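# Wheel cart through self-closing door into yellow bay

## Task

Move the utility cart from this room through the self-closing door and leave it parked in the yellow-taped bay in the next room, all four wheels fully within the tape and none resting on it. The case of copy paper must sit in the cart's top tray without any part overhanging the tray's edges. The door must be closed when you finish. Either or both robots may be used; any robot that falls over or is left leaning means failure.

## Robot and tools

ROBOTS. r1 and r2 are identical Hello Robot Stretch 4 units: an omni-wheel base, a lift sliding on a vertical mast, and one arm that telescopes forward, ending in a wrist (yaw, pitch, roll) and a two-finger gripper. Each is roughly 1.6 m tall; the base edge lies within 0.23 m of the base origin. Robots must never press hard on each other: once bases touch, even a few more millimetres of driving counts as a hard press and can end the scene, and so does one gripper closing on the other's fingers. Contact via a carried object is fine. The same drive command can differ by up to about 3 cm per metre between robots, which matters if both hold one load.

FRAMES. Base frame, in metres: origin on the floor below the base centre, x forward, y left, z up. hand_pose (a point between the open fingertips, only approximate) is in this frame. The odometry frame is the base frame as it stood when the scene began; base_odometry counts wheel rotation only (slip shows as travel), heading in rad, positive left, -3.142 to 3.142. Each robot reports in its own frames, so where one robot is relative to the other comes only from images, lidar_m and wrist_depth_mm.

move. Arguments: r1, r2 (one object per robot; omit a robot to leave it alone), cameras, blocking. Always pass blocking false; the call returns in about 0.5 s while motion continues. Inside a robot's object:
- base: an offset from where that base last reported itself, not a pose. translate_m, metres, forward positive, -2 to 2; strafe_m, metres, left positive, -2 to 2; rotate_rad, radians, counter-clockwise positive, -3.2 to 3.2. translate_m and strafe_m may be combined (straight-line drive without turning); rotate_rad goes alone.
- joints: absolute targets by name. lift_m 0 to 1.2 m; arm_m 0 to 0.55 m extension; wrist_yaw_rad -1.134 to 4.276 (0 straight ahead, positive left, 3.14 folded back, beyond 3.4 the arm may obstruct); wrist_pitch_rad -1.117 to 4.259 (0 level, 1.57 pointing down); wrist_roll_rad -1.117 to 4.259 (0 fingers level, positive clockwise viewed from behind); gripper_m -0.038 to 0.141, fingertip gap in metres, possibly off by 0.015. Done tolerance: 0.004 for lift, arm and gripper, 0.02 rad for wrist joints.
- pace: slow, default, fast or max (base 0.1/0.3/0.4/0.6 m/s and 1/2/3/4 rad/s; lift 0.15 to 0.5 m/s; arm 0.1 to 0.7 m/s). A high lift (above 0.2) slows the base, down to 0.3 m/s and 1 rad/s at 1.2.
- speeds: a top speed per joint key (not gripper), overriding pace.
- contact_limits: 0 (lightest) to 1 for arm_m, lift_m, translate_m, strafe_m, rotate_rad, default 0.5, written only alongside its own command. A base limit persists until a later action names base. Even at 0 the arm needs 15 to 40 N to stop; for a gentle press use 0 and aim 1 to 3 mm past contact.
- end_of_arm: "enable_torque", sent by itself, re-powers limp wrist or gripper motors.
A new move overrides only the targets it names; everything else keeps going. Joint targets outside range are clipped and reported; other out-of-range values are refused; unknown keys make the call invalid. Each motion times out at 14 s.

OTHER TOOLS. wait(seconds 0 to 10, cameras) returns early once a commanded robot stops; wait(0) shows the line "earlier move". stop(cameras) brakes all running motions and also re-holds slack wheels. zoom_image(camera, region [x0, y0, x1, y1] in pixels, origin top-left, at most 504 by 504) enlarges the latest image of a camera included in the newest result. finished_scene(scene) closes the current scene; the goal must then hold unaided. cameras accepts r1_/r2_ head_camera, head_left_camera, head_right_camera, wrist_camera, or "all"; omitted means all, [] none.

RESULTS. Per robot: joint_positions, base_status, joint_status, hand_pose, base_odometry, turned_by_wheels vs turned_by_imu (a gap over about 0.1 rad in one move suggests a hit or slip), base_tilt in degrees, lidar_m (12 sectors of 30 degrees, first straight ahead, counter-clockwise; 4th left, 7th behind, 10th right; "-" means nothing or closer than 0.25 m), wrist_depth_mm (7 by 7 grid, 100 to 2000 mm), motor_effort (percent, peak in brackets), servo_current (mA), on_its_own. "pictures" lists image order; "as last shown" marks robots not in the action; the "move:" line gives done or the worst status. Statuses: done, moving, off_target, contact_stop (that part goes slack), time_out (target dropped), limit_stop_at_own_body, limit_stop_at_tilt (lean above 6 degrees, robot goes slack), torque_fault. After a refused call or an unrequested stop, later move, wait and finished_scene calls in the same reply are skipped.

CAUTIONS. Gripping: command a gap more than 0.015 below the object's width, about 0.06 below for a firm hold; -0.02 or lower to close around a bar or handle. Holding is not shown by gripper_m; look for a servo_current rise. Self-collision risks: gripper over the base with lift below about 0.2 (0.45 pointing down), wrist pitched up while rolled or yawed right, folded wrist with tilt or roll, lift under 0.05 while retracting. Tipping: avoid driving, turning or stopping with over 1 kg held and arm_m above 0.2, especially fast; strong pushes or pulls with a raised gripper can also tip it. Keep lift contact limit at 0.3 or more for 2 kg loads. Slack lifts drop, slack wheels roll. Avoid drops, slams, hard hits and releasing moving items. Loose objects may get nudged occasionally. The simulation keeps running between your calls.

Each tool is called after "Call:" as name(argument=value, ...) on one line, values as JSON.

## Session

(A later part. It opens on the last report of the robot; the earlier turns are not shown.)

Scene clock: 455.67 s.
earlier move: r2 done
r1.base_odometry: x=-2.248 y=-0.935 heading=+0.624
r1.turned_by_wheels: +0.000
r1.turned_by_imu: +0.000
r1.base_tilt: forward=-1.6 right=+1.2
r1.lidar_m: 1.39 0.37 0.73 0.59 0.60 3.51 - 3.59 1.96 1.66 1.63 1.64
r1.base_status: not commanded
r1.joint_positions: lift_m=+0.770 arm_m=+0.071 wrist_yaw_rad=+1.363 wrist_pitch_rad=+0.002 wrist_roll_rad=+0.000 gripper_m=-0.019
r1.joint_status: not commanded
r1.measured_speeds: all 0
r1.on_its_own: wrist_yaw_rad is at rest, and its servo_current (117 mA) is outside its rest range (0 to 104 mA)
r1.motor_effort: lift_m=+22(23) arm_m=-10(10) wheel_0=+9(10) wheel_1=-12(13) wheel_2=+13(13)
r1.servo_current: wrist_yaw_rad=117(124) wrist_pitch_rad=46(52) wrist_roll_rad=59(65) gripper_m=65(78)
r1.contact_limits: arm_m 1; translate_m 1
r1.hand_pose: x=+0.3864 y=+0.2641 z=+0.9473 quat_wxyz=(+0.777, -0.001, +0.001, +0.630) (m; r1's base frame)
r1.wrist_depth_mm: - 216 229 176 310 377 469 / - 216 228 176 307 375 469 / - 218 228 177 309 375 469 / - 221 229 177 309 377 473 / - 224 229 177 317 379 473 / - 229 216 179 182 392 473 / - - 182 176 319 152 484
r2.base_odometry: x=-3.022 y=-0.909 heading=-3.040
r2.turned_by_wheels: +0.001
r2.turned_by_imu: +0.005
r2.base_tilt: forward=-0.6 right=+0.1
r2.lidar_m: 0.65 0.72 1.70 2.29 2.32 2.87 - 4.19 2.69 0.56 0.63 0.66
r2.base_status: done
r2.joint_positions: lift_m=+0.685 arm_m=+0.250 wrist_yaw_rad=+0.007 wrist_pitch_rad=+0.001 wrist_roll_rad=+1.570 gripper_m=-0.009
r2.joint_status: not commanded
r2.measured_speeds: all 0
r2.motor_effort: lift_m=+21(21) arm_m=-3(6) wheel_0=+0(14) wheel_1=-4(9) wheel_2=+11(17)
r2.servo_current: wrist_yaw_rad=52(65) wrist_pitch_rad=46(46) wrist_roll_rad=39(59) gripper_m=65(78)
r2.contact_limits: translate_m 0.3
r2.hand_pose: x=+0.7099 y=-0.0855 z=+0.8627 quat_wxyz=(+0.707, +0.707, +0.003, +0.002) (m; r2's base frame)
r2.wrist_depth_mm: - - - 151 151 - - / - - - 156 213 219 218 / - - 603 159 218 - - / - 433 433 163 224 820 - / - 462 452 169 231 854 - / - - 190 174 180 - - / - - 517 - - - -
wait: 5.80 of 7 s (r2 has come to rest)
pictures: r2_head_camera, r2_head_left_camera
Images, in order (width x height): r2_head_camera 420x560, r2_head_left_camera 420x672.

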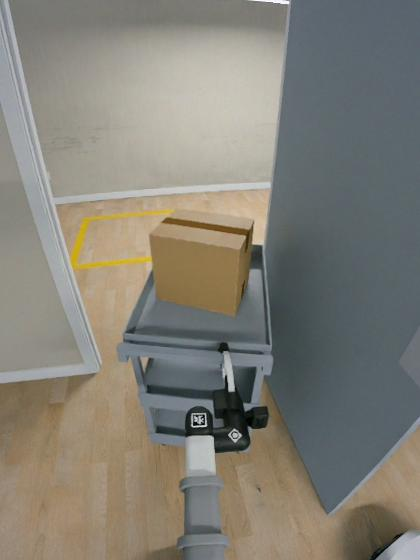

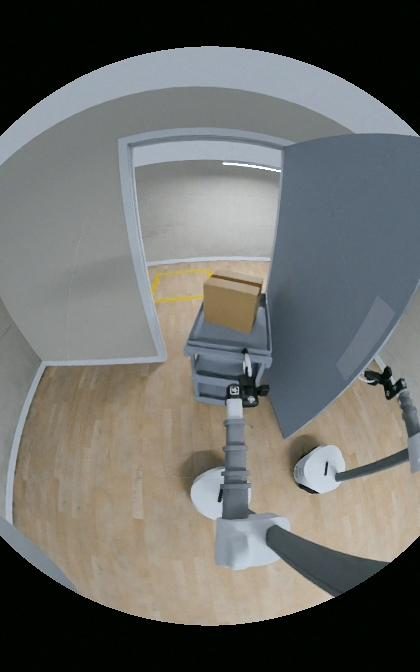

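Call:
move(blocking=false, r2={"base":{"translate_m":0.06,"strafe_m":-0.18},"pace":"slow","contact_limits":{"translate_m":0.3}}, cameras=[])

Call:
wait(seconds=7, cameras=["r2_head_camera","r2_head_left_camera"])

Scene clock: 464.13 s.
move: r2 moving
r1.base_odometry: x=-2.248 y=-0.935 heading=+0.624
r1.turned_by_wheels: +0.000
r1.turned_by_imu: +0.000
r1.base_tilt: forward=-1.5 right=+1.2
r1.lidar_m: 1.36 0.41 0.72 0.56 0.58 3.49 - 3.58 1.98 1.64 1.62 1.64
r1.base_status: not commanded
r1.joint_positions: lift_m=+0.770 arm_m=+0.071 wrist_yaw_rad=+1.363 wrist_pitch_rad=+0.002 wrist_roll_rad=+0.000 gripper_m=-0.019
r1.joint_status: not commanded
r1.measured_speeds: all 0
r1.motor_effort: lift_m=+23(23) arm_m=-9(10) wheel_0=+9(9) wheel_1=-12(13) wheel_2=+13(13)
r1.servo_current: wrist_yaw_rad=85(111) wrist_pitch_rad=46(46) wrist_roll_rad=46(59) gripper_m=72(78)
r1.contact_limits: arm_m 1; translate_m 1
r1.hand_pose: x=+0.3864 y=+0.2641 z=+0.9473 quat_wxyz=(+0.777, -0.001, +0.001, +0.630) (m; r1's base frame)
r1.wrist_depth_mm: - 216 229 176 310 379 477 / - 216 228 176 309 377 469 / - 219 229 177 312 379 473 / - 222 229 177 310 377 469 / - 224 229 178 317 379 473 / - 229 217 179 182 394 477 / - - 182 176 320 152 477
r2.base_odometry: x=-3.027 y=-0.897 heading=-3.039
r2.turned_by_wheels: +0.001
r2.turned_by_imu: +0.001
r2.base_tilt: forward=-0.7 right=+0.1
r2.lidar_m: 0.65 0.75 1.69 2.29 2.32 2.88 - 4.16 2.72 0.56 0.64 0.63
r2.base_status: translate_m moving; strafe_m moving
r2.joint_positions: lift_m=+0.685 arm_m=+0.250 wrist_yaw_rad=+0.007 wrist_pitch_rad=+0.001 wrist_roll_rad=+1.570 gripper_m=-0.009
r2.joint_status: not commanded
r2.measured_speeds: translate_m=+0.016 strafe_m=-0.047 rotate_rad=+0.000 lift_m=+0.000 arm_m=+0.000 wrist_yaw_rad=+0.000 wrist_pitch_rad=+0.000 wrist_roll_rad=+0.000
r2.motor_effort: lift_m=+21(21) arm_m=-3(4) wheel_0=+14(18) wheel_1=-3(7) wheel_2=-3(12)
r2.servo_current: wrist_yaw_rad=52(65) wrist_pitch_rad=39(39) wrist_roll_rad=52(59) gripper_m=65(72)
r2.contact_limits: translate_m 0.3
r2.hand_pose: x=+0.7099 y=-0.0855 z=+0.8627 quat_wxyz=(+0.707, +0.707, +0.003, +0.002) (m; r2's base frame)
r2.wrist_depth_mm: - - - 150 150 - - / - - - 153 212 217 218 / - - - 157 217 - - / - 480 433 162 224 820 - / - 462 452 167 229 854 - / - - 189 172 177 - - / - - 521 - 241 - -
pictures: none
No camera images: "cameras" was empty.

Scene clock: 466.80 s.
earlier move: r2 done
r1.base_odometry: x=-2.248 y=-0.935 heading=+0.624
r1.turned_by_wheels: +0.000
r1.turned_by_imu: +0.000
r1.base_tilt: forward=-1.5 right=+1.2
r1.lidar_m: 1.37 0.38 0.61 0.40 0.41 3.50 - 3.55 1.99 1.65 1.64 1.62
r1.base_status: not commanded
r1.joint_positions: lift_m=+0.770 arm_m=+0.071 wrist_yaw_rad=+1.363 wrist_pitch_rad=+0.002 wrist_roll_rad=+0.000 gripper_m=-0.019
r1.joint_status: not commanded
r1.measured_speeds: all 0
r1.motor_effort: lift_m=+22(23) arm_m=-10(10) wheel_0=+9(10) wheel_1=-12(13) wheel_2=+13(13)
r1.servo_current: wrist_yaw_rad=85(117) wrist_pitch_rad=46(52) wrist_roll_rad=52(65) gripper_m=72(78)
r1.contact_limits: arm_m 1; translate_m 1
r1.hand_pose: x=+0.3864 y=+0.2641 z=+0.9473 quat_wxyz=(+0.777, -0.001, +0.001, +0.630) (m; r1's base frame)
r1.wrist_depth_mm: - 216 228 176 309 377 469 / - 218 228 176 309 379 469 / - 218 229 177 309 379 473 / - 221 229 177 310 377 473 / 512 224 229 178 317 379 473 / - 229 216 179 182 392 473 / - - 182 176 319 151 480
r2.base_odometry: x=-3.100 y=-0.736 heading=-3.040
r2.turned_by_wheels: -0.001
r2.turned_by_imu: +0.000
r2.base_tilt: forward=-0.7 right=+0.1
r2.lidar_m: 0.60 0.62 1.65 2.48 2.48 3.11 - 3.90 0.49 0.39 0.42 0.52
r2.base_status: done
r2.joint_positions: lift_m=+0.685 arm_m=+0.250 wrist_yaw_rad=+0.003 wrist_pitch_rad=+0.001 wrist_roll_rad=+1.570 gripper_m=-0.009
r2.joint_status: not commanded
r2.measured_speeds: all 0
r2.motor_effort: lift_m=+21(21) arm_m=-3(4) wheel_0=+6(18) wheel_1=-3(7) wheel_2=-8(12)
r2.servo_current: wrist_yaw_rad=33(65) wrist_pitch_rad=33(46) wrist_roll_rad=52(65) gripper_m=65(72)
r2.contact_limits: translate_m 0.3
r2.hand_pose: x=+0.7095 y=-0.0866 z=+0.8627 quat_wxyz=(+0.707, +0.707, +0.001, +0.001) (m; r2's base frame)
r2.wrist_depth_mm: 320 329 319 293 310 342 342 / 384 387 394 187 222 384 384 / - - - 184 245 254 254 / - - - 180 240 842 - / - 492 430 178 236 820 - / - 433 189 173 180 - - / - 439 436 - 228 - -
wait: 2.67 of 7 s (r2 has come to rest)
pictures: r2_head_camera, r2_head_left_camera
Images, in order (width x height): r2_head_camera 420x560, r2_head_left_camera 420x672.

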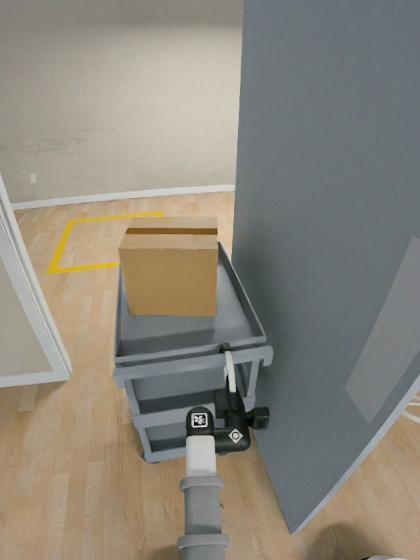

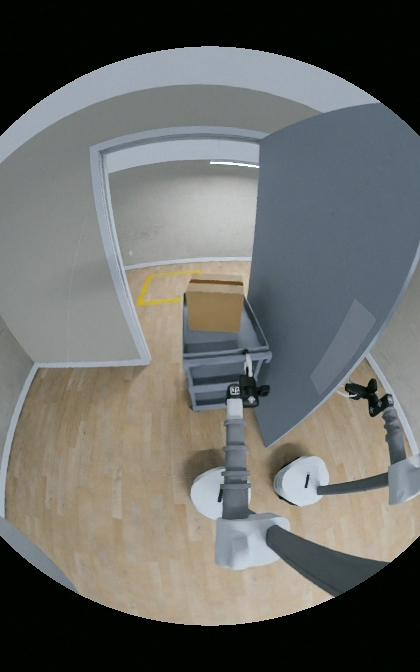

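Call:
move(blocking=false, r2={"base":{"translate_m":0.35,"strafe_m":0.06},"pace":"slow","contact_limits":{"translate_m":0.3}}, cameras=[])

Call:
wait(seconds=7, cameras=["r2_head_camera","r2_head_left_camera"])

Scene clock: 476.67 s.
move: r2 moving
r1: as last shown
r1.lidar_m: 1.37 0.39 0.60 0.40 0.42 3.47 - 3.57 1.96 1.65 1.65 1.62
r1.motor_effort: lift_m=+23(23) arm_m=-10(10) wheel_0=+9(10) wheel_1=-13(13) wheel_2=+13(13)
r1.servo_current: wrist_yaw_rad=98(98) wrist_pitch_rad=39(46) wrist_roll_rad=59(72) gripper_m=72(72)
r1.contact_limits: arm_m 1; translate_m 1
r1.wrist_depth_mm: - 217 227 176 309 377 477 / - 216 228 176 309 377 473 / - 219 229 177 309 377 473 / - 220 229 177 312 379 469 / 521 224 229 178 317 379 477 / - 229 216 179 183 392 473 / - - 182 176 319 151 480
r2.base_odometry: x=-3.112 y=-0.739 heading=-3.041
r2.turned_by_wheels: -0.001
r2.turned_by_imu: +0.000
r2.base_tilt: forward=-0.7 right=+0.1
r2.lidar_m: 0.60 0.62 1.63 2.47 2.49 3.05 - 3.88 0.51 0.41 0.48 0.52
r2.base_status: translate_m moving; strafe_m moving
r2.joint_positions: lift_m=+0.685 arm_m=+0.250 wrist_yaw_rad=-0.004 wrist_pitch_rad=+0.001 wrist_roll_rad=+1.570 gripper_m=-0.009
r2.joint_status: not commanded
r2.measured_speeds: translate_m=+0.048 strafe_m=+0.008 rotate_rad=-0.003 lift_m=+0.000 arm_m=+0.000 wrist_yaw_rad=-0.021 wrist_pitch_rad=+0.000 wrist_roll_rad=+0.000
r2.motor_effort: lift_m=+21(21) arm_m=-3(4) wheel_0=+7(10) wheel_1=+6(9) wheel_2=-17(17)
r2.servo_current: wrist_yaw_rad=52(59) wrist_pitch_rad=39(46) wrist_roll_rad=52(59) gripper_m=65(72)
r2.contact_limits: translate_m 0.3
r2.hand_pose: x=+0.7090 y=-0.0884 z=+0.8627 quat_wxyz=(+0.707, +0.707, -0.001, -0.002) (m; r2's base frame)
r2.wrist_depth_mm: 303 310 306 281 294 309 306 / 362 366 377 193 225 382 382 / - - - 186 249 257 259 / - - - 183 241 854 - / - - 466 178 236 831 - / - 430 189 172 182 - - / - 436 430 - 224 - -
pictures: none
No camera images: "cameras" was empty.

Scene clock: 481.00 s.
earlier move: r2 done
r1.base_odometry: x=-2.248 y=-0.935 heading=+0.624
r1.turned_by_wheels: +0.000
r1.turned_by_imu: +0.000
r1.base_tilt: forward=-1.5 right=+1.2
r1.lidar_m: 1.37 0.37 0.53 0.53 3.06 3.49 - 3.55 1.99 1.65 1.65 1.65
r1.base_status: not commanded
r1.joint_positions: lift_m=+0.770 arm_m=+0.071 wrist_yaw_rad=+1.363 wrist_pitch_rad=+0.002 wrist_roll_rad=+0.000 gripper_m=-0.019
r1.joint_status: not commanded
r1.measured_speeds: all 0
r1.motor_effort: lift_m=+22(23) arm_m=-9(10) wheel_0=+9(10) wheel_1=-12(13) wheel_2=+13(13)
r1.servo_current: wrist_yaw_rad=85(124) wrist_pitch_rad=39(52) wrist_roll_rad=52(72) gripper_m=72(78)
r1.contact_limits: arm_m 1; translate_m 1
r1.hand_pose: x=+0.3864 y=+0.2641 z=+0.9473 quat_wxyz=(+0.777, -0.001, +0.001, +0.630) (m; r1's base frame)
r1.wrist_depth_mm: 469 218 228 176 309 379 473 / 473 217 228 176 307 379 473 / 473 217 229 176 309 379 466 / 466 221 229 178 310 377 473 / 459 224 229 178 317 377 473 / 473 229 216 179 182 392 477 / 484 212 182 176 319 151 480
r2.base_odometry: x=-3.442 y=-0.831 heading=-3.041
r2.turned_by_wheels: +0.000
r2.turned_by_imu: -0.004
r2.base_tilt: forward=-0.7 right=+0.1
r2.lidar_m: 0.58 0.61 1.19 2.44 2.51 3.09 - 3.88 0.54 0.39 0.41 0.51
r2.base_status: done
r2.joint_positions: lift_m=+0.685 arm_m=+0.250 wrist_yaw_rad=-0.010 wrist_pitch_rad=+0.001 wrist_roll_rad=+1.570 gripper_m=-0.009
r2.joint_status: not commanded
r2.measured_speeds: all 0
r2.motor_effort: lift_m=+21(21) arm_m=-3(4) wheel_0=-1(10) wheel_1=+2(9) wheel_2=-10(19)
r2.servo_current: wrist_yaw_rad=72(78) wrist_pitch_rad=39(52) wrist_roll_rad=39(65) gripper_m=72(78)
r2.contact_limits: translate_m 0.3
r2.hand_pose: x=+0.7084 y=-0.0904 z=+0.8627 quat_wxyz=(+0.707, +0.707, -0.003, -0.004) (m; r2's base frame)
r2.wrist_depth_mm: 281 278 281 271 286 298 298 / 351 357 364 208 332 375 375 / - - - 199 263 272 273 / - - - 190 250 1708 521 / - - - 182 239 820 - / - 421 190 172 181 - - / - 415 418 - 220 - -
wait: 4.33 of 7 s (r2 has come to rest)
pictures: r2_head_camera, r2_head_left_camera
Images, in order (width x height): r2_head_camera 420x560, r2_head_left_camera 420x672.

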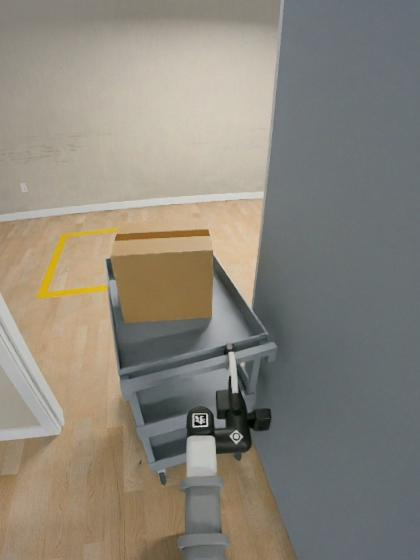

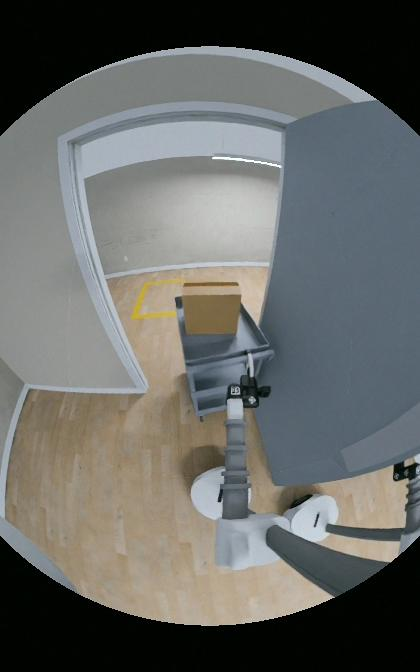

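Call:
move(blocking=false, r2={"base":{"translate_m":0.35,"strafe_m":0.09},"pace":"slow","contact_limits":{"translate_m":0.3}}, cameras=[])

Call:
wait(seconds=7, cameras=["r2_head_camera","r2_head_left_camera"])

Scene clock: 489.30 s.
move: r2 moving
r1: as last shown
r1.lidar_m: 1.37 0.37 0.54 0.52 3.06 3.48 - 3.57 1.96 1.65 1.65 1.66
r1.servo_current: wrist_yaw_rad=98(111) wrist_pitch_rad=46(46) wrist_roll_rad=33(59) gripper_m=65(72)
r1.contact_limits: arm_m 1; translate_m 1
r1.wrist_depth_mm: 488 211 227 176 309 377 477 / 488 217 229 176 309 379 473 / 484 217 229 177 309 379 469 / 469 219 229 177 310 379 469 / 452 224 229 178 319 379 469 / 488 227 216 178 183 397 473 / 484 233 182 176 320 152 484
r2.base_odometry: x=-3.454 y=-0.835 heading=-3.041
r2.turned_by_wheels: -0.001
r2.turned_by_imu: +0.000
r2.base_tilt: forward=-0.7 right=+0.0
r2.lidar_m: 0.58 0.60 1.21 2.40 2.50 3.05 - 3.90 0.55 0.39 0.39 0.49
r2.base_status: translate_m moving; strafe_m moving
r2.joint_positions: lift_m=+0.685 arm_m=+0.250 wrist_yaw_rad=-0.010 wrist_pitch_rad=+0.001 wrist_roll_rad=+1.570 gripper_m=-0.009
r2.joint_status: not commanded
r2.measured_speeds: translate_m=+0.048 strafe_m=+0.013 rotate_rad=+0.000 lift_m=+0.000 arm_m=+0.000 wrist_yaw_rad=+0.000 wrist_pitch_rad=+0.000 wrist_roll_rad=+0.000
r2.motor_effort: lift_m=+21(21) arm_m=-3(4) wheel_0=-2(5) wheel_1=+7(7) wheel_2=-14(16)
r2.servo_current: wrist_yaw_rad=65(78) wrist_pitch_rad=39(46) wrist_roll_rad=46(52) gripper_m=72(72)
r2.contact_limits: translate_m 0.3
r2.hand_pose: x=+0.7084 y=-0.0904 z=+0.8627 quat_wxyz=(+0.707, +0.707, -0.003, -0.004) (m; r2's base frame)
r2.wrist_depth_mm: 281 278 281 270 285 298 297 / 355 355 362 211 332 373 373 / - - - 200 264 274 273 / - - - 190 249 1708 564 / - - - 182 238 820 - / - 424 190 171 181 - - / - 415 413 - 219 - -
pictures: none
No camera images: "cameras" was empty.

Scene clock: 493.67 s.
earlier move: r2 done
r1.base_odometry: x=-2.248 y=-0.935 heading=+0.624
r1.turned_by_wheels: +0.000
r1.turned_by_imu: +0.000
r1.base_tilt: forward=-1.5 right=+1.2
r1.lidar_m: 1.37 0.39 0.78 2.62 3.06 3.50 - 3.57 1.99 1.63 1.63 1.65
r1.base_status: not commanded
r1.joint_positions: lift_m=+0.770 arm_m=+0.071 wrist_yaw_rad=+1.363 wrist_pitch_rad=+0.002 wrist_roll_rad=+0.000 gripper_m=-0.019
r1.joint_status: not commanded
r1.measured_speeds: all 0
r1.motor_effort: lift_m=+23(23) arm_m=-10(10) wheel_0=+9(10) wheel_1=-12(13) wheel_2=+13(13)
r1.servo_current: wrist_yaw_rad=104(124) wrist_pitch_rad=39(52) wrist_roll_rad=52(72) gripper_m=72(78)
r1.contact_limits: arm_m 1; translate_m 1
r1.hand_pose: x=+0.3864 y=+0.2641 z=+0.9473 quat_wxyz=(+0.777, -0.001, +0.001, +0.630) (m; r1's base frame)
r1.wrist_depth_mm: - 217 228 176 309 379 473 / - 217 228 177 309 379 473 / - 219 227 177 310 377 469 / - 221 229 177 309 375 473 / - 224 229 178 319 377 473 / - 229 216 179 182 392 477 / - - 182 176 319 151 480
r2.base_odometry: x=-3.781 y=-0.955 heading=-3.041
r2.turned_by_wheels: +0.000
r2.turned_by_imu: -0.002
r2.base_tilt: forward=-0.7 right=+0.1
r2.lidar_m: 0.52 0.50 0.84 1.52 2.46 3.04 - 0.84 0.48 0.42 0.42 0.51
r2.base_status: done
r2.joint_positions: lift_m=+0.685 arm_m=+0.250 wrist_yaw_rad=-0.010 wrist_pitch_rad=+0.001 wrist_roll_rad=+1.570 gripper_m=-0.009
r2.joint_status: not commanded
r2.measured_speeds: all 0
r2.motor_effort: lift_m=+21(21) arm_m=-4(4) wheel_0=+0(5) wheel_1=+3(7) wheel_2=-9(17)
r2.servo_current: wrist_yaw_rad=59(78) wrist_pitch_rad=39(52) wrist_roll_rad=39(59) gripper_m=65(72)
r2.contact_limits: translate_m 0.3
r2.hand_pose: x=+0.7084 y=-0.0904 z=+0.8627 quat_wxyz=(+0.707, +0.707, -0.003, -0.004) (m; r2's base frame)
r2.wrist_depth_mm: - - - - - 1618 1160 / - - - 252 - 1661 1160 / - - - 257 300 306 306 / - - - 259 274 1537 1205 / - - - 188 242 1863 517 / - - 190 170 180 707 - / - 394 394 - 211 - -
wait: 4.37 of 7 s (r2 has come to rest)
pictures: r2_head_camera, r2_head_left_camera
Images, in order (width x height): r2_head_camera 420x560, r2_head_left_camera 420x672.

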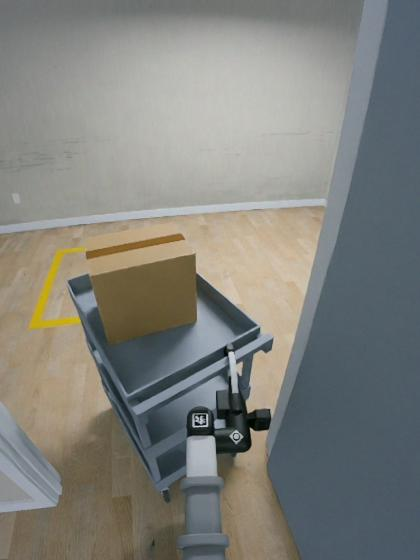

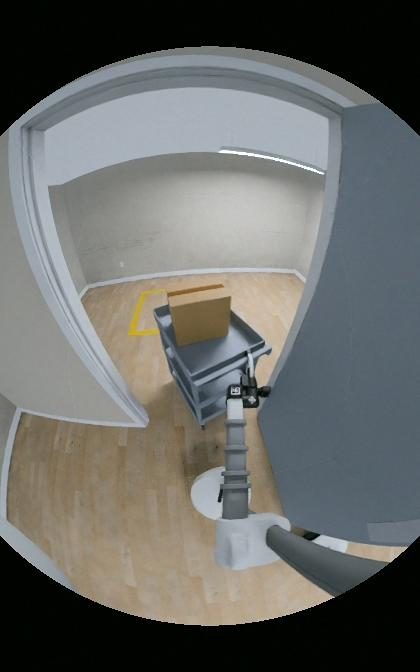

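Call:
move(blocking=false, r2={"base":{"rotate_rad":0.3},"pace":"slow","contact_limits":{"rotate_rad":0.4}}, cameras=[])

Call:
wait(seconds=3, cameras=["r2_head_camera","r2_head_left_camera"])

Scene clock: 500.67 s.
move: r2 contact_stop
r1: as last shown
r1.lidar_m: 1.36 0.39 0.78 2.61 3.08 3.50 - 3.57 1.97 1.64 1.64 1.63
r1.motor_effort: lift_m=+22(23) arm_m=-10(10) wheel_0=+9(9) wheel_1=-12(13) wheel_2=+13(13)
r1.servo_current: wrist_yaw_rad=91(111) wrist_pitch_rad=39(46) wrist_roll_rad=46(65) gripper_m=72(78)
r1.contact_limits: arm_m 1; translate_m 1
r1.wrist_depth_mm: - 217 228 176 310 382 477 / - 218 229 176 309 379 469 / - 218 229 177 309 377 469 / - 222 229 177 310 379 469 / - 224 229 178 319 379 473 / - 229 216 179 182 392 477 / - - 182 176 320 151 484
r2.base_odometry: x=-3.781 y=-0.953 heading=-2.940
r2.turned_by_wheels: +0.102
r2.turned_by_imu: +0.080
r2.base_tilt: forward=-0.6 right=+0.1
r2.lidar_m: 0.55 0.53 0.84 1.89 2.51 3.23 - 0.81 0.46 0.42 0.42 0.54
r2.base_status: rotate_rad contact_stop
r2.joint_positions: lift_m=+0.685 arm_m=+0.250 wrist_yaw_rad=-0.023 wrist_pitch_rad=+0.001 wrist_roll_rad=+1.570 gripper_m=-0.009
r2.joint_status: not commanded
r2.measured_speeds: translate_m=+0.008 strafe_m=-0.061 rotate_rad=-0.036 lift_m=+0.000 arm_m=+0.000 wrist_yaw_rad=+0.000 wrist_pitch_rad=+0.000 wrist_roll_rad=+0.000
r2.on_its_own: the wheels are slack since a contact_stop
r2.motor_effort: lift_m=+21(21) arm_m=+6(6) wheel_0=-8(18) wheel_1=-12(17) wheel_2=-14(29)
r2.servo_current: wrist_yaw_rad=143(143) wrist_pitch_rad=46(46) wrist_roll_rad=59(59) gripper_m=59(72)
r2.contact_limits: rotate_rad 0.4
r2.hand_pose: x=+0.7071 y=-0.0940 z=+0.8627 quat_wxyz=(+0.707, +0.707, -0.008, -0.009) (m; r2's base frame)
r2.wrist_depth_mm: - - - - - 1661 1160 / - - - 244 - 1661 1182 / - - - 221 294 306 306 / - - - 202 264 1756 1182 / - - - 186 247 1708 - / - - 189 170 182 - - / - 404 402 - 213 - -
pictures: none
No camera images: "cameras" was empty.

not run: a stop that you did not command came earlier in this reply.

Call:
move(blocking=false, r2={"base":{"rotate_rad":0.2},"pace":"slow","contact_limits":{"rotate_rad":0.8}}, cameras=["r2_head_camera"])

Call:
wait(seconds=3, cameras=["r2_head_camera","r2_head_left_camera"])

Scene clock: 506.23 s.
earlier move: r2 contact_stop
move: r2 moving
r1: as last shown
r1.lidar_m: 1.36 0.38 0.76 2.62 3.06 3.49 - 3.58 1.97 1.64 1.64 1.61
r1.motor_effort: lift_m=+22(23) arm_m=-10(10) wheel_0=+9(9) wheel_1=-13(13) wheel_2=+13(13)
r1.servo_current: wrist_yaw_rad=98(117) wrist_pitch_rad=33(46) wrist_roll_rad=65(65) gripper_m=72(78)
r1.contact_limits: arm_m 1; translate_m 1
r1.wrist_depth_mm: - 217 227 176 309 377 469 / - 216 228 177 307 377 473 / - 218 228 177 310 379 469 / - 221 229 177 310 379 469 / - 224 229 178 320 379 473 / - 229 216 178 182 392 480 / - - 182 176 317 151 480
r2.base_odometry: x=-3.790 y=-0.950 heading=-2.810
r2.turned_by_wheels: +0.129
r2.turned_by_imu: +0.111
r2.base_tilt: forward=-0.7 right=+0.1
r2.lidar_m: 0.58 0.56 0.87 2.44 2.59 3.68 - 0.60 0.43 0.40 0.43 0.58
r2.base_status: earlier rotate_rad contact_stop (by the wheels' count: +0.111 of +0.300); rotate_rad moving
r2.joint_positions: lift_m=+0.685 arm_m=+0.250 wrist_yaw_rad=-0.021 wrist_pitch_rad=+0.001 wrist_roll_rad=+1.570 gripper_m=-0.009
r2.joint_status: not commanded
r2.measured_speeds: translate_m=+0.004 strafe_m=-0.004 rotate_rad=+0.422 lift_m=+0.000 arm_m=+0.000 wrist_yaw_rad=+0.000 wrist_pitch_rad=+0.000 wrist_roll_rad=+0.000
r2.motor_effort: lift_m=+21(21) arm_m=+3(5) wheel_0=-17(19) wheel_1=-13(15) wheel_2=-27(28)
r2.servo_current: wrist_yaw_rad=117(130) wrist_pitch_rad=39(46) wrist_roll_rad=39(52) gripper_m=65(72)
r2.contact_limits: rotate_rad 0.8
r2.hand_pose: x=+0.7073 y=-0.0936 z=+0.8627 quat_wxyz=(+0.707, +0.707, -0.007, -0.008) (m; r2's base frame)
r2.wrist_depth_mm: - - - 231 - 1708 1160 / - - - 220 286 1464 1098 / - - - 206 270 1618 1205 / - - - 191 253 1808 535 / - - - 183 239 768 - / - 424 188 171 182 - - / - 413 421 - 217 - -
pictures: r2_head_camera
Images, in order (width x height): r2_head_camera 420x560.

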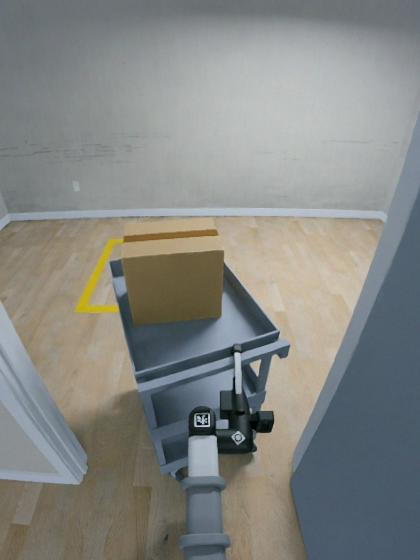

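Scene clock: 507.30 s.
earlier move: r2 done
r1.base_odometry: x=-2.248 y=-0.935 heading=+0.624
r1.turned_by_wheels: +0.000
r1.turned_by_imu: +0.000
r1.base_tilt: forward=-1.5 right=+1.2
r1.lidar_m: 1.36 0.39 0.77 2.61 3.04 3.50 - 3.59 1.99 1.66 1.63 1.66
r1.base_status: not commanded
r1.joint_positions: lift_m=+0.770 arm_m=+0.071 wrist_yaw_rad=+1.363 wrist_pitch_rad=+0.002 wrist_roll_rad=+0.000 gripper_m=-0.019
r1.joint_status: not commanded
r1.measured_speeds: all 0
r1.motor_effort: lift_m=+23(23) arm_m=-10(10) wheel_0=+9(9) wheel_1=-13(13) wheel_2=+13(13)
r1.servo_current: wrist_yaw_rad=98(117) wrist_pitch_rad=46(52) wrist_roll_rad=46(65) gripper_m=72(78)
r1.contact_limits: arm_m 1; translate_m 1
r1.hand_pose: x=+0.3864 y=+0.2641 z=+0.9473 quat_wxyz=(+0.777, -0.001, +0.001, +0.630) (m; r1's base frame)
r1.wrist_depth_mm: - 217 227 176 310 379 473 / - 216 227 176 309 377 473 / - 219 228 176 310 377 469 / - 221 229 177 309 379 469 / - 225 228 178 319 379 477 / - 228 216 179 182 392 473 / - - 182 176 320 151 480
r2.base_odometry: x=-3.790 y=-0.951 heading=-2.730
r2.turned_by_wheels: +0.081
r2.turned_by_imu: +0.071
r2.base_tilt: forward=-0.7 right=+0.0
r2.lidar_m: 0.61 0.65 0.96 2.45 2.66 3.92 - 0.57 0.41 0.40 0.42 0.64
r2.base_status: done
r2.joint_positions: lift_m=+0.685 arm_m=+0.250 wrist_yaw_rad=+0.001 wrist_pitch_rad=+0.001 wrist_roll_rad=+1.570 gripper_m=-0.009
r2.joint_status: not commanded
r2.measured_speeds: all 0
r2.motor_effort: lift_m=+21(21) arm_m=-4(5) wheel_0=+2(23) wheel_1=-4(15) wheel_2=+4(28)
r2.servo_current: wrist_yaw_rad=52(130) wrist_pitch_rad=46(46) wrist_roll_rad=46(65) gripper_m=65(72)
r2.contact_limits: rotate_rad 0.8
r2.hand_pose: x=+0.7094 y=-0.0871 z=+0.8627 quat_wxyz=(+0.707, +0.707, +0.001, +0.000) (m; r2's base frame)
r2.wrist_depth_mm: - - - 199 233 1537 1118 / - - - 195 255 268 268 / - - - 189 250 1808 - / - - - 184 245 842 - / - 442 439 181 239 - - / - 442 187 177 182 - - / - 449 445 - 229 - -
wait: 1.07 of 3 s (r2 has come to rest)
pictures: r2_head_camera, r2_head_left_camera
Images, in order (width x height): r2_head_camera 420x560, r2_head_left_camera 420x672.

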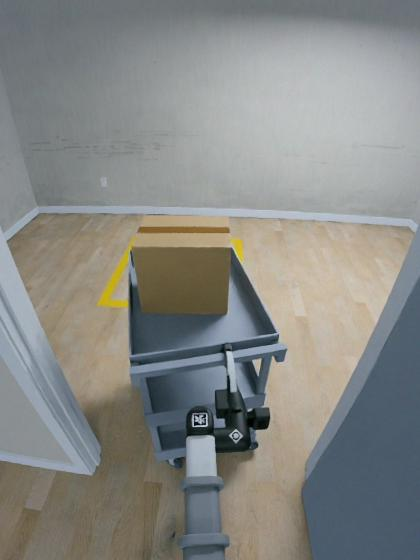

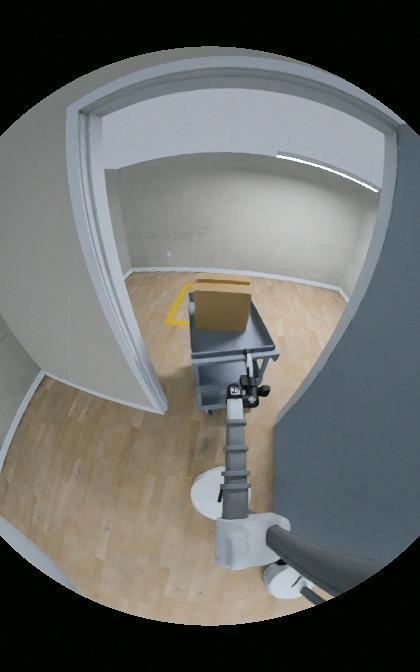

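Call:
move(blocking=false, r2={"base":{"translate_m":0.5,"strafe_m":0.07},"pace":"slow"}, cameras=[])

Call:
wait(seconds=7, cameras=["r2_head_camera"])

Scene clock: 516.07 s.
move: r2 moving
r1: as last shown
r1.lidar_m: 1.33 0.39 0.78 2.64 3.06 3.49 - 3.56 1.96 1.64 1.64 1.60
r1.motor_effort: lift_m=+22(23) arm_m=-10(10) wheel_0=+9(9) wheel_1=-12(13) wheel_2=+13(13)
r1.servo_current: wrist_yaw_rad=98(111) wrist_pitch_rad=33(46) wrist_roll_rad=33(59) gripper_m=65(78)
r1.contact_limits: arm_m 1; translate_m 1
r1.wrist_depth_mm: - 217 227 176 309 379 477 / - 216 228 176 309 377 473 / - 219 227 177 309 379 469 / - 221 229 177 309 379 469 / - 224 229 178 319 377 473 / - 229 216 179 182 392 477 / - - 182 176 319 152 480
r2.base_odometry: x=-3.800 y=-0.957 heading=-2.730
r2.turned_by_wheels: +0.000
r2.turned_by_imu: +0.000
r2.base_tilt: forward=-0.7 right=+0.1
r2.lidar_m: 0.60 0.64 0.95 2.43 2.65 3.91 - 0.56 0.41 0.39 0.42 0.65
r2.base_status: translate_m moving; strafe_m moving
r2.joint_positions: lift_m=+0.685 arm_m=+0.250 wrist_yaw_rad=-0.002 wrist_pitch_rad=+0.001 wrist_roll_rad=+1.570 gripper_m=-0.009
r2.joint_status: not commanded
r2.measured_speeds: translate_m=+0.049 strafe_m=+0.007 rotate_rad=+0.001 lift_m=+0.000 arm_m=+0.000 wrist_yaw_rad=-0.001 wrist_pitch_rad=+0.000 wrist_roll_rad=+0.000
r2.motor_effort: lift_m=+21(21) arm_m=-3(4) wheel_0=+4(7) wheel_1=+8(8) wheel_2=-16(16)
r2.servo_current: wrist_yaw_rad=46(52) wrist_pitch_rad=39(46) wrist_roll_rad=39(59) gripper_m=65(72)
r2.hand_pose: x=+0.7091 y=-0.0879 z=+0.8627 quat_wxyz=(+0.707, +0.707, +0.000, -0.001) (m; r2's base frame)
r2.wrist_depth_mm: - - - 201 233 1661 1182 / - - - 196 257 267 267 / - - - 189 252 1863 535 / - - - 185 245 809 - / - 439 439 181 240 - - / - 442 186 177 182 - - / - 445 445 - 226 - -
pictures: none
No camera images: "cameras" was empty.

Scene clock: 521.90 s.
earlier move: r2 done
r1.base_odometry: x=-2.248 y=-0.935 heading=+0.624
r1.turned_by_wheels: +0.000
r1.turned_by_imu: +0.000
r1.base_tilt: forward=-1.5 right=+1.3
r1.lidar_m: 1.38 0.36 1.24 2.66 3.06 3.51 - 3.59 1.97 1.65 1.64 1.64
r1.base_status: not commanded
r1.joint_positions: lift_m=+0.770 arm_m=+0.071 wrist_yaw_rad=+1.363 wrist_pitch_rad=+0.002 wrist_roll_rad=+0.000 gripper_m=-0.019
r1.joint_status: not commanded
r1.measured_speeds: all 0
r1.motor_effort: lift_m=+22(23) arm_m=-10(10) wheel_0=+9(10) wheel_1=-12(13) wheel_2=+13(13)
r1.servo_current: wrist_yaw_rad=98(117) wrist_pitch_rad=39(52) wrist_roll_rad=52(78) gripper_m=78(85)
r1.contact_limits: arm_m 1; translate_m 1
r1.hand_pose: x=+0.3864 y=+0.2641 z=+0.9473 quat_wxyz=(+0.777, -0.001, +0.001, +0.630) (m; r1's base frame)
r1.wrist_depth_mm: - 216 227 176 309 379 473 / - 216 228 176 309 379 473 / - 219 229 177 309 377 473 / - 221 228 178 309 379 473 / - 225 229 178 320 377 473 / - 229 216 179 182 394 477 / - - 182 176 319 151 480
r2.base_odometry: x=-4.220 y=-1.215 heading=-2.729
r2.turned_by_wheels: +0.001
r2.turned_by_imu: +0.005
r2.base_tilt: forward=-0.7 right=+0.1
r2.lidar_m: 0.56 0.56 0.45 0.82 2.52 3.75 - 0.69 0.54 0.49 0.59 0.75
r2.base_status: done
r2.joint_positions: lift_m=+0.685 arm_m=+0.250 wrist_yaw_rad=+0.001 wrist_pitch_rad=+0.001 wrist_roll_rad=+1.570 gripper_m=-0.009
r2.joint_status: not commanded
r2.measured_speeds: all 0
r2.motor_effort: lift_m=+21(21) arm_m=-3(4) wheel_0=+7(14) wheel_1=+7(11) wheel_2=-4(16)
r2.servo_current: wrist_yaw_rad=46(59) wrist_pitch_rad=46(46) wrist_roll_rad=46(59) gripper_m=65(72)
r2.hand_pose: x=+0.7094 y=-0.0871 z=+0.8627 quat_wxyz=(+0.707, +0.707, +0.001, +0.000) (m; r2's base frame)
r2.wrist_depth_mm: - - - 246 - 1708 1160 / - - - 234 300 1464 1118 / - - - 216 289 1499 1138 / - - - 202 263 1756 512 / - - - 186 245 778 - / - 433 187 177 180 - - / - 415 413 - 220 - -
wait: 5.83 of 7 s (r2 has come to rest)
pictures: r2_head_camera
Images, in order (width x height): r2_head_camera 420x560.

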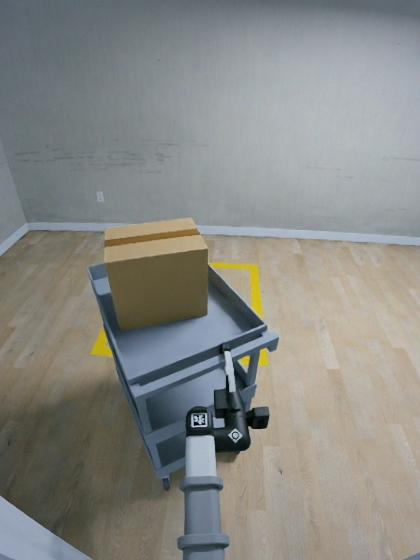

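Call:
move(blocking=false, r2={"base":{"rotate_rad":0.22},"pace":"slow","contact_limits":{"rotate_rad":0.8}}, cameras=[])

Call:
wait(seconds=2, cameras=["r2_head_camera","r2_head_left_camera"])

Scene clock: 534.00 s.
move: r2 moving
r1: as last shown
r1.base_tilt: forward=-1.5 right=+1.2
r1.lidar_m: 1.37 0.38 1.24 2.62 3.07 3.49 - 3.56 1.98 1.64 1.65 1.64
r1.motor_effort: lift_m=+23(23) arm_m=-9(10) wheel_0=+9(10) wheel_1=-12(13) wheel_2=+13(13)
r1.servo_current: wrist_yaw_rad=91(124) wrist_pitch_rad=46(46) wrist_roll_rad=46(65) gripper_m=72(78)
r1.contact_limits: arm_m 1; translate_m 1
r1.wrist_depth_mm: - 217 227 176 309 379 477 / - 216 229 176 309 375 469 / - 218 229 177 309 375 473 / - 222 229 177 307 379 469 / - 224 229 177 317 377 473 / - 229 216 179 183 392 473 / - - 182 176 319 152 484
r2.base_odometry: x=-4.219 y=-1.215 heading=-2.608
r2.turned_by_wheels: +0.121
r2.turned_by_imu: +0.105
r2.base_tilt: forward=-0.7 right=+0.1
r2.lidar_m: 0.57 2.73 0.45 2.29 2.64 4.36 1.28 0.62 0.51 0.51 2.74 0.71
r2.base_status: rotate_rad moving
r2.joint_positions: lift_m=+0.685 arm_m=+0.250 wrist_yaw_rad=-0.023 wrist_pitch_rad=+0.001 wrist_roll_rad=+1.570 gripper_m=-0.009
r2.joint_status: not commanded
r2.measured_speeds: translate_m=-0.001 strafe_m=+0.000 rotate_rad=+0.468 lift_m=+0.000 arm_m=-0.001 wrist_yaw_rad=-0.012 wrist_pitch_rad=+0.000 wrist_roll_rad=+0.000
r2.motor_effort: lift_m=+21(21) arm_m=+6(6) wheel_0=-11(15) wheel_1=-13(14) wheel_2=-29(29)
r2.servo_current: wrist_yaw_rad=143(143) wrist_pitch_rad=39(46) wrist_roll_rad=52(52) gripper_m=65(72)
r2.contact_limits: rotate_rad 0.8
r2.hand_pose: x=+0.7071 y=-0.0939 z=+0.8627 quat_wxyz=(+0.707, +0.707, -0.008, -0.008) (m; r2's base frame)
r2.wrist_depth_mm: - - - 233 - 1708 1182 / - - - 217 287 296 296 / - - - 204 270 1708 1229 / - - - 190 254 1863 - / - - 433 181 239 788 - / - 433 190 169 181 - - / - 418 421 - 216 - -
pictures: none
No camera images: "cameras" was empty.

Scene clock: 535.07 s.
earlier move: r2 done
r1.base_odometry: x=-2.248 y=-0.935 heading=+0.624
r1.turned_by_wheels: +0.000
r1.turned_by_imu: +0.000
r1.base_tilt: forward=-1.6 right=+1.2
r1.lidar_m: 1.36 0.38 1.25 2.62 3.06 3.50 - 3.58 1.98 1.65 1.64 1.61
r1.base_status: not commanded
r1.joint_positions: lift_m=+0.770 arm_m=+0.071 wrist_yaw_rad=+1.363 wrist_pitch_rad=+0.002 wrist_roll_rad=+0.000 gripper_m=-0.019
r1.joint_status: not commanded
r1.measured_speeds: all 0
r1.motor_effort: lift_m=+22(23) arm_m=-10(10) wheel_0=+9(10) wheel_1=-12(13) wheel_2=+13(13)
r1.servo_current: wrist_yaw_rad=104(124) wrist_pitch_rad=39(46) wrist_roll_rad=46(65) gripper_m=72(78)
r1.contact_limits: arm_m 1; translate_m 1
r1.hand_pose: x=+0.3864 y=+0.2641 z=+0.9473 quat_wxyz=(+0.777, -0.001, +0.001, +0.630) (m; r1's base frame)
r1.wrist_depth_mm: - 217 228 176 310 379 473 / - 217 228 176 309 379 469 / - 218 229 177 310 377 469 / - 221 229 178 309 382 473 / - 224 229 177 317 379 469 / - 229 217 179 182 392 473 / - - 183 176 320 152 480
r2.base_odometry: x=-4.220 y=-1.215 heading=-2.509
r2.turned_by_wheels: +0.099
r2.turned_by_imu: +0.082
r2.base_tilt: forward=-0.7 right=+0.0
r2.lidar_m: 0.61 0.56 0.48 2.34 2.79 5.11 1.04 0.62 0.48 0.49 2.88 0.69
r2.base_status: done
r2.joint_positions: lift_m=+0.685 arm_m=+0.250 wrist_yaw_rad=+0.001 wrist_pitch_rad=+0.001 wrist_roll_rad=+1.570 gripper_m=-0.009
r2.joint_status: not commanded
r2.measured_speeds: all 0
r2.motor_effort: lift_m=+21(21) arm_m=-5(6) wheel_0=+2(23) wheel_1=-3(14) wheel_2=+3(29)
r2.servo_current: wrist_yaw_rad=59(143) wrist_pitch_rad=39(52) wrist_roll_rad=52(52) gripper_m=78(78)
r2.contact_limits: rotate_rad 0.8
r2.hand_pose: x=+0.7095 y=-0.0870 z=+0.8627 quat_wxyz=(+0.707, +0.707, +0.001, +0.000) (m; r2's base frame)
r2.wrist_depth_mm: - - - 190 251 258 259 / - - - 188 249 1537 1182 / - - - 185 245 1708 - / - - 466 181 242 842 - / - 445 445 179 238 820 - / - 459 187 177 182 - - / - - 459 - 231 - -
wait: 1.07 of 2 s (r2 has come to rest)
pictures: r2_head_camera, r2_head_left_camera
Images, in order (width x height): r2_head_camera 420x560, r2_head_left_camera 420x672.

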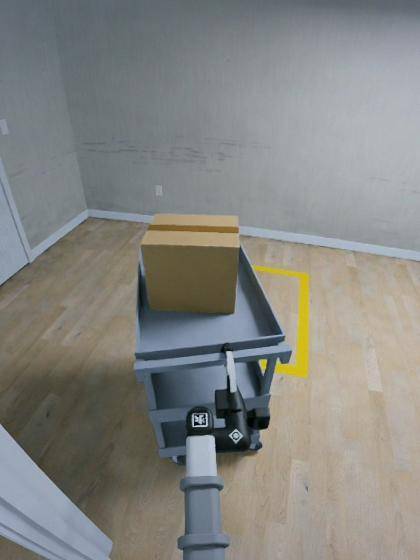

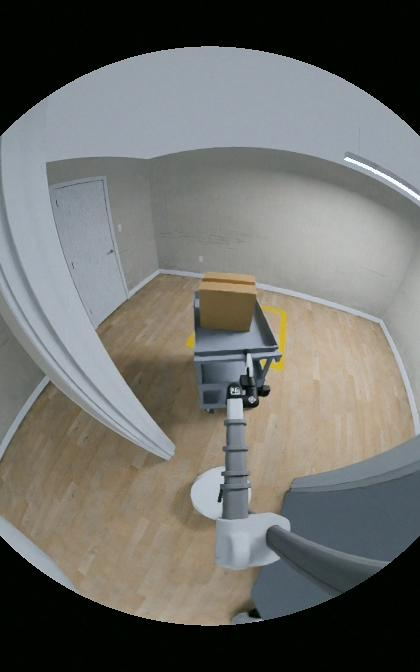

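Call:
move(blocking=false, r2={"base":{"translate_m":0.3,"strafe_m":0.13},"pace":"slow"}, cameras=[])

Call:
wait(seconds=7, cameras=["r2_head_camera","r2_head_left_camera"])

Scene clock: 543.73 s.
move: r2 moving
r1: as last shown
r1.lidar_m: 1.36 0.39 1.28 2.61 3.07 3.50 - 3.58 1.98 1.66 1.65 1.61
r1.motor_effort: lift_m=+22(23) arm_m=-10(10) wheel_0=+9(9) wheel_1=-13(13) wheel_2=+13(13)
r1.servo_current: wrist_yaw_rad=78(111) wrist_pitch_rad=39(46) wrist_roll_rad=52(52) gripper_m=72(78)
r1.contact_limits: arm_m 1; translate_m 1
r1.wrist_depth_mm: - 217 227 176 309 379 473 / - 217 228 177 310 379 466 / - 217 228 176 307 379 466 / - 221 229 177 310 379 469 / - 225 229 178 319 382 473 / - 229 216 178 182 394 473 / - - 182 176 320 151 484
r2.base_odometry: x=-4.226 y=-1.227 heading=-2.509
r2.turned_by_wheels: +0.000
r2.turned_by_imu: +0.001
r2.base_tilt: forward=-0.7 right=+0.1
r2.lidar_m: 0.61 0.67 0.45 2.33 2.80 5.02 1.07 0.60 0.52 0.51 2.92 0.72
r2.base_status: translate_m moving; strafe_m moving
r2.joint_positions: lift_m=+0.685 arm_m=+0.250 wrist_yaw_rad=-0.002 wrist_pitch_rad=+0.001 wrist_roll_rad=+1.570 gripper_m=-0.009
r2.joint_status: not commanded
r2.measured_speeds: translate_m=+0.049 strafe_m=+0.021 rotate_rad=+0.004 lift_m=+0.000 arm_m=+0.000 wrist_yaw_rad=+0.000 wrist_pitch_rad=+0.000 wrist_roll_rad=+0.000
r2.motor_effort: lift_m=+21(21) arm_m=-3(5) wheel_0=+6(8) wheel_1=+9(9) wheel_2=-15(16)
r2.servo_current: wrist_yaw_rad=52(52) wrist_pitch_rad=46(46) wrist_roll_rad=52(52) gripper_m=65(72)
r2.hand_pose: x=+0.7091 y=-0.0881 z=+0.8627 quat_wxyz=(+0.707, +0.707, +0.000, -0.001) (m; r2's base frame)
r2.wrist_depth_mm: - - - 191 253 259 259 / - - - 189 250 1618 1182 / - - - 185 246 1708 - / - - 488 181 241 842 - / - 445 442 179 238 831 - / - 452 187 177 183 - - / - - 455 - 230 - -
pictures: none
No camera images: "cameras" was empty.

Scene clock: 547.70 s.
earlier move: r2 done
r1.base_odometry: x=-2.248 y=-0.935 heading=+0.624
r1.turned_by_wheels: +0.000
r1.turned_by_imu: +0.000
r1.base_tilt: forward=-1.5 right=+1.2
r1.lidar_m: 1.36 0.40 1.58 2.63 3.04 3.50 - 3.56 1.99 1.64 1.62 1.61
r1.base_status: not commanded
r1.joint_positions: lift_m=+0.770 arm_m=+0.071 wrist_yaw_rad=+1.363 wrist_pitch_rad=+0.002 wrist_roll_rad=+0.000 gripper_m=-0.019
r1.joint_status: not commanded
r1.measured_speeds: all 0
r1.motor_effort: lift_m=+22(23) arm_m=-10(10) wheel_0=+9(10) wheel_1=-13(13) wheel_2=+13(13)
r1.servo_current: wrist_yaw_rad=91(117) wrist_pitch_rad=33(52) wrist_roll_rad=52(72) gripper_m=72(78)
r1.contact_limits: arm_m 1; translate_m 1
r1.hand_pose: x=+0.3864 y=+0.2641 z=+0.9473 quat_wxyz=(+0.777, -0.001, +0.001, +0.630) (m; r1's base frame)
r1.wrist_depth_mm: - 216 227 176 309 377 469 / - 216 228 177 309 377 473 / - 219 228 177 310 377 469 / - 222 229 177 310 379 466 / - 224 229 178 317 379 477 / - 229 216 179 182 394 473 / - - 182 176 319 151 480
r2.base_odometry: x=-4.384 y=-1.498 heading=-2.508
r2.turned_by_wheels: +0.001
r2.turned_by_imu: +0.003
r2.base_tilt: forward=-0.7 right=+0.1
r2.lidar_m: 0.64 0.71 0.25 0.25 3.06 4.64 1.59 0.80 0.73 2.62 3.13 0.71
r2.base_status: done
r2.joint_positions: lift_m=+0.685 arm_m=+0.250 wrist_yaw_rad=-0.002 wrist_pitch_rad=+0.001 wrist_roll_rad=+1.570 gripper_m=-0.009
r2.joint_status: not commanded
r2.measured_speeds: all 0
r2.motor_effort: lift_m=+21(21) arm_m=-3(5) wheel_0=+6(13) wheel_1=+6(10) wheel_2=-4(16)
r2.servo_current: wrist_yaw_rad=39(65) wrist_pitch_rad=46(46) wrist_roll_rad=33(59) gripper_m=65(78)
r2.hand_pose: x=+0.7091 y=-0.0879 z=+0.8627 quat_wxyz=(+0.707, +0.707, +0.000, -0.001) (m; r2's base frame)
r2.wrist_depth_mm: - - - 181 241 249 248 / - - - 180 240 1756 1182 / - - - 178 238 768 - / - - 439 178 237 831 - / - 455 445 177 236 778 - / - - 186 176 182 - - / - - 473 - 235 - -
wait: 3.97 of 7 s (r2 has come to rest)
pictures: r2_head_camera, r2_head_left_camera
Images, in order (width x height): r2_head_camera 420x560, r2_head_left_camera 420x672.

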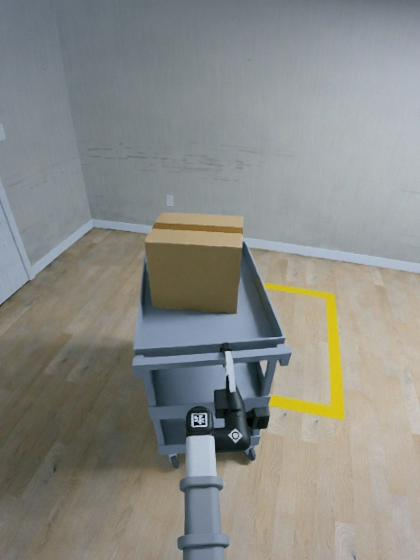

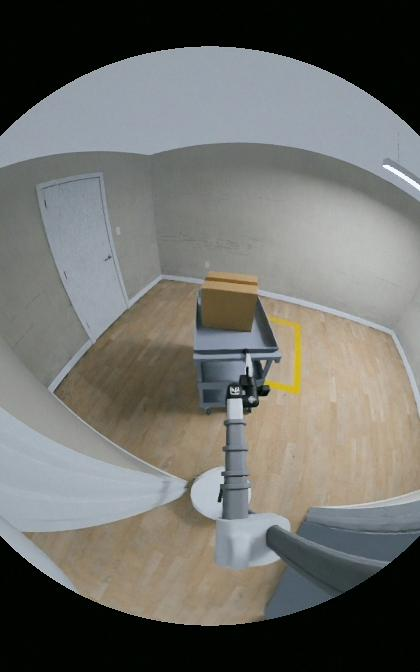

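Call:
move(blocking=false, r2={"base":{"translate_m":0.4,"strafe_m":-0.05},"pace":"slow","contact_limits":{"translate_m":0.3}}, cameras=[])

Call:
wait(seconds=7, cameras=["r2_head_camera","r2_head_left_camera"])

Scene clock: 562.73 s.
move: r2 moving
r1: as last shown
r1.base_tilt: forward=-1.6 right=+1.2
r1.lidar_m: 1.37 0.36 1.59 2.64 3.05 3.48 - 3.55 1.99 1.66 1.64 1.63
r1.motor_effort: lift_m=+22(23) arm_m=-10(10) wheel_0=+9(9) wheel_1=-12(13) wheel_2=+13(13)
r1.servo_current: wrist_yaw_rad=117(117) wrist_pitch_rad=46(52) wrist_roll_rad=39(59) gripper_m=65(72)
r1.contact_limits: arm_m 1; translate_m 1
r1.wrist_depth_mm: - 216 227 176 310 377 473 / - 216 229 176 309 377 469 / - 218 229 176 309 377 469 / - 221 229 178 310 377 477 / - 225 229 178 320 379 473 / - 229 216 178 182 392 477 / - - 182 175 319 152 480
r2.base_odometry: x=-4.395 y=-1.504 heading=-2.508
r2.turned_by_wheels: +0.000
r2.turned_by_imu: +0.001
r2.base_tilt: forward=-0.7 right=+0.1
r2.lidar_m: 0.62 0.63 0.27 0.25 3.19 4.63 1.62 0.81 0.74 2.64 3.12 0.68
r2.base_status: translate_m moving; strafe_m moving
r2.joint_positions: lift_m=+0.685 arm_m=+0.250 wrist_yaw_rad=-0.002 wrist_pitch_rad=+0.001 wrist_roll_rad=+1.570 gripper_m=-0.009
r2.joint_status: not commanded
r2.measured_speeds: translate_m=+0.048 strafe_m=-0.007 rotate_rad=+0.001 lift_m=+0.000 arm_m=+0.000 wrist_yaw_rad=+0.000 wrist_pitch_rad=+0.000 wrist_roll_rad=+0.000
r2.motor_effort: lift_m=+21(21) arm_m=-3(4) wheel_0=+11(13) wheel_1=+7(7) wheel_2=-12(12)
r2.servo_current: wrist_yaw_rad=39(52) wrist_pitch_rad=39(39) wrist_roll_rad=46(52) gripper_m=65(72)
r2.contact_limits: translate_m 0.3
r2.hand_pose: x=+0.7091 y=-0.0879 z=+0.8627 quat_wxyz=(+0.707, +0.707, +0.000, -0.001) (m; r2's base frame)
r2.wrist_depth_mm: - - - 183 243 251 250 / - - - 181 241 1756 1118 / - - - 179 241 831 - / - - 439 178 238 831 - / - 452 445 177 237 768 - / - - 186 176 182 - - / - - 469 - - - -
pictures: none
No camera images: "cameras" was empty.

Scene clock: 567.53 s.
earlier move: r2 done
r1.base_odometry: x=-2.248 y=-0.935 heading=+0.624
r1.turned_by_wheels: +0.000
r1.turned_by_imu: +0.000
r1.base_tilt: forward=-1.5 right=+1.2
r1.lidar_m: 1.37 0.38 1.82 2.63 3.07 3.50 - 3.55 1.96 1.65 1.63 1.63
r1.base_status: not commanded
r1.joint_positions: lift_m=+0.770 arm_m=+0.071 wrist_yaw_rad=+1.363 wrist_pitch_rad=+0.002 wrist_roll_rad=+0.000 gripper_m=-0.019
r1.joint_status: not commanded
r1.measured_speeds: all 0
r1.motor_effort: lift_m=+23(23) arm_m=-10(10) wheel_0=+9(10) wheel_1=-12(13) wheel_2=+13(13)
r1.servo_current: wrist_yaw_rad=98(117) wrist_pitch_rad=46(52) wrist_roll_rad=52(65) gripper_m=78(78)
r1.contact_limits: arm_m 1; translate_m 1
r1.hand_pose: x=+0.3864 y=+0.2641 z=+0.9473 quat_wxyz=(+0.777, -0.001, +0.001, +0.630) (m; r1's base frame)
r1.wrist_depth_mm: - 216 227 176 307 375 477 / - 216 228 176 310 377 469 / - 217 229 177 309 379 473 / - 221 229 177 310 375 469 / - 224 229 178 317 379 473 / - 229 216 179 182 392 473 / - - 182 176 319 151 480
r2.base_odometry: x=-4.736 y=-1.694 heading=-2.508
r2.turned_by_wheels: +0.000
r2.turned_by_imu: +0.004
r2.base_tilt: forward=-0.7 right=+0.0
r2.lidar_m: 0.58 0.63 2.02 0.76 0.45 0.41 1.55 0.93 0.92 2.70 2.73 0.71
r2.base_status: done
r2.joint_positions: lift_m=+0.685 arm_m=+0.250 wrist_yaw_rad=+0.002 wrist_pitch_rad=+0.001 wrist_roll_rad=+1.570 gripper_m=-0.009
r2.joint_status: not commanded
r2.measured_speeds: all 0
r2.motor_effort: lift_m=+20(21) arm_m=-3(4) wheel_0=+8(14) wheel_1=+6(9) wheel_2=-5(13)
r2.servo_current: wrist_yaw_rad=39(65) wrist_pitch_rad=39(46) wrist_roll_rad=46(65) gripper_m=65(78)
r2.contact_limits: translate_m 0.3
r2.hand_pose: x=+0.7095 y=-0.0868 z=+0.8627 quat_wxyz=(+0.707, +0.707, +0.001, +0.000) (m; r2's base frame)
r2.wrist_depth_mm: - - - 229 232 1661 1229 / - - - 215 286 294 294 / - - - 204 268 1708 1118 / - - - 196 257 1756 - / - - 436 186 243 - - / - 436 187 178 180 - - / - 430 427 - 223 - -
wait: 4.80 of 7 s (r2 has come to rest)
pictures: r2_head_camera, r2_head_left_camera
Images, in order (width x height): r2_head_camera 420x560, r2_head_left_camera 420x672.

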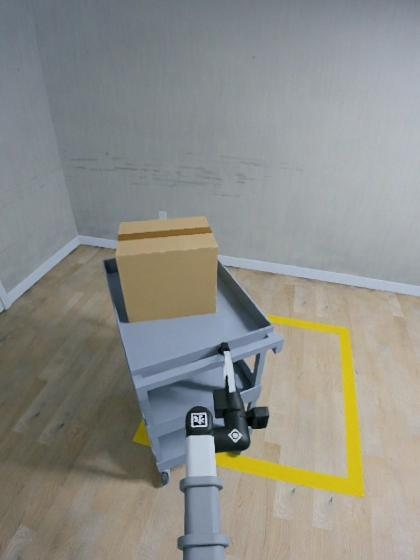

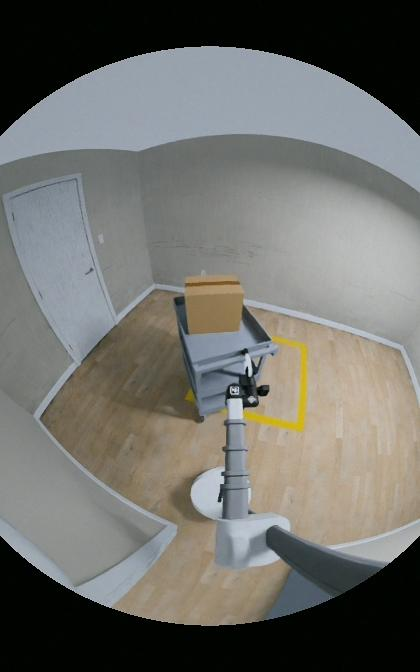

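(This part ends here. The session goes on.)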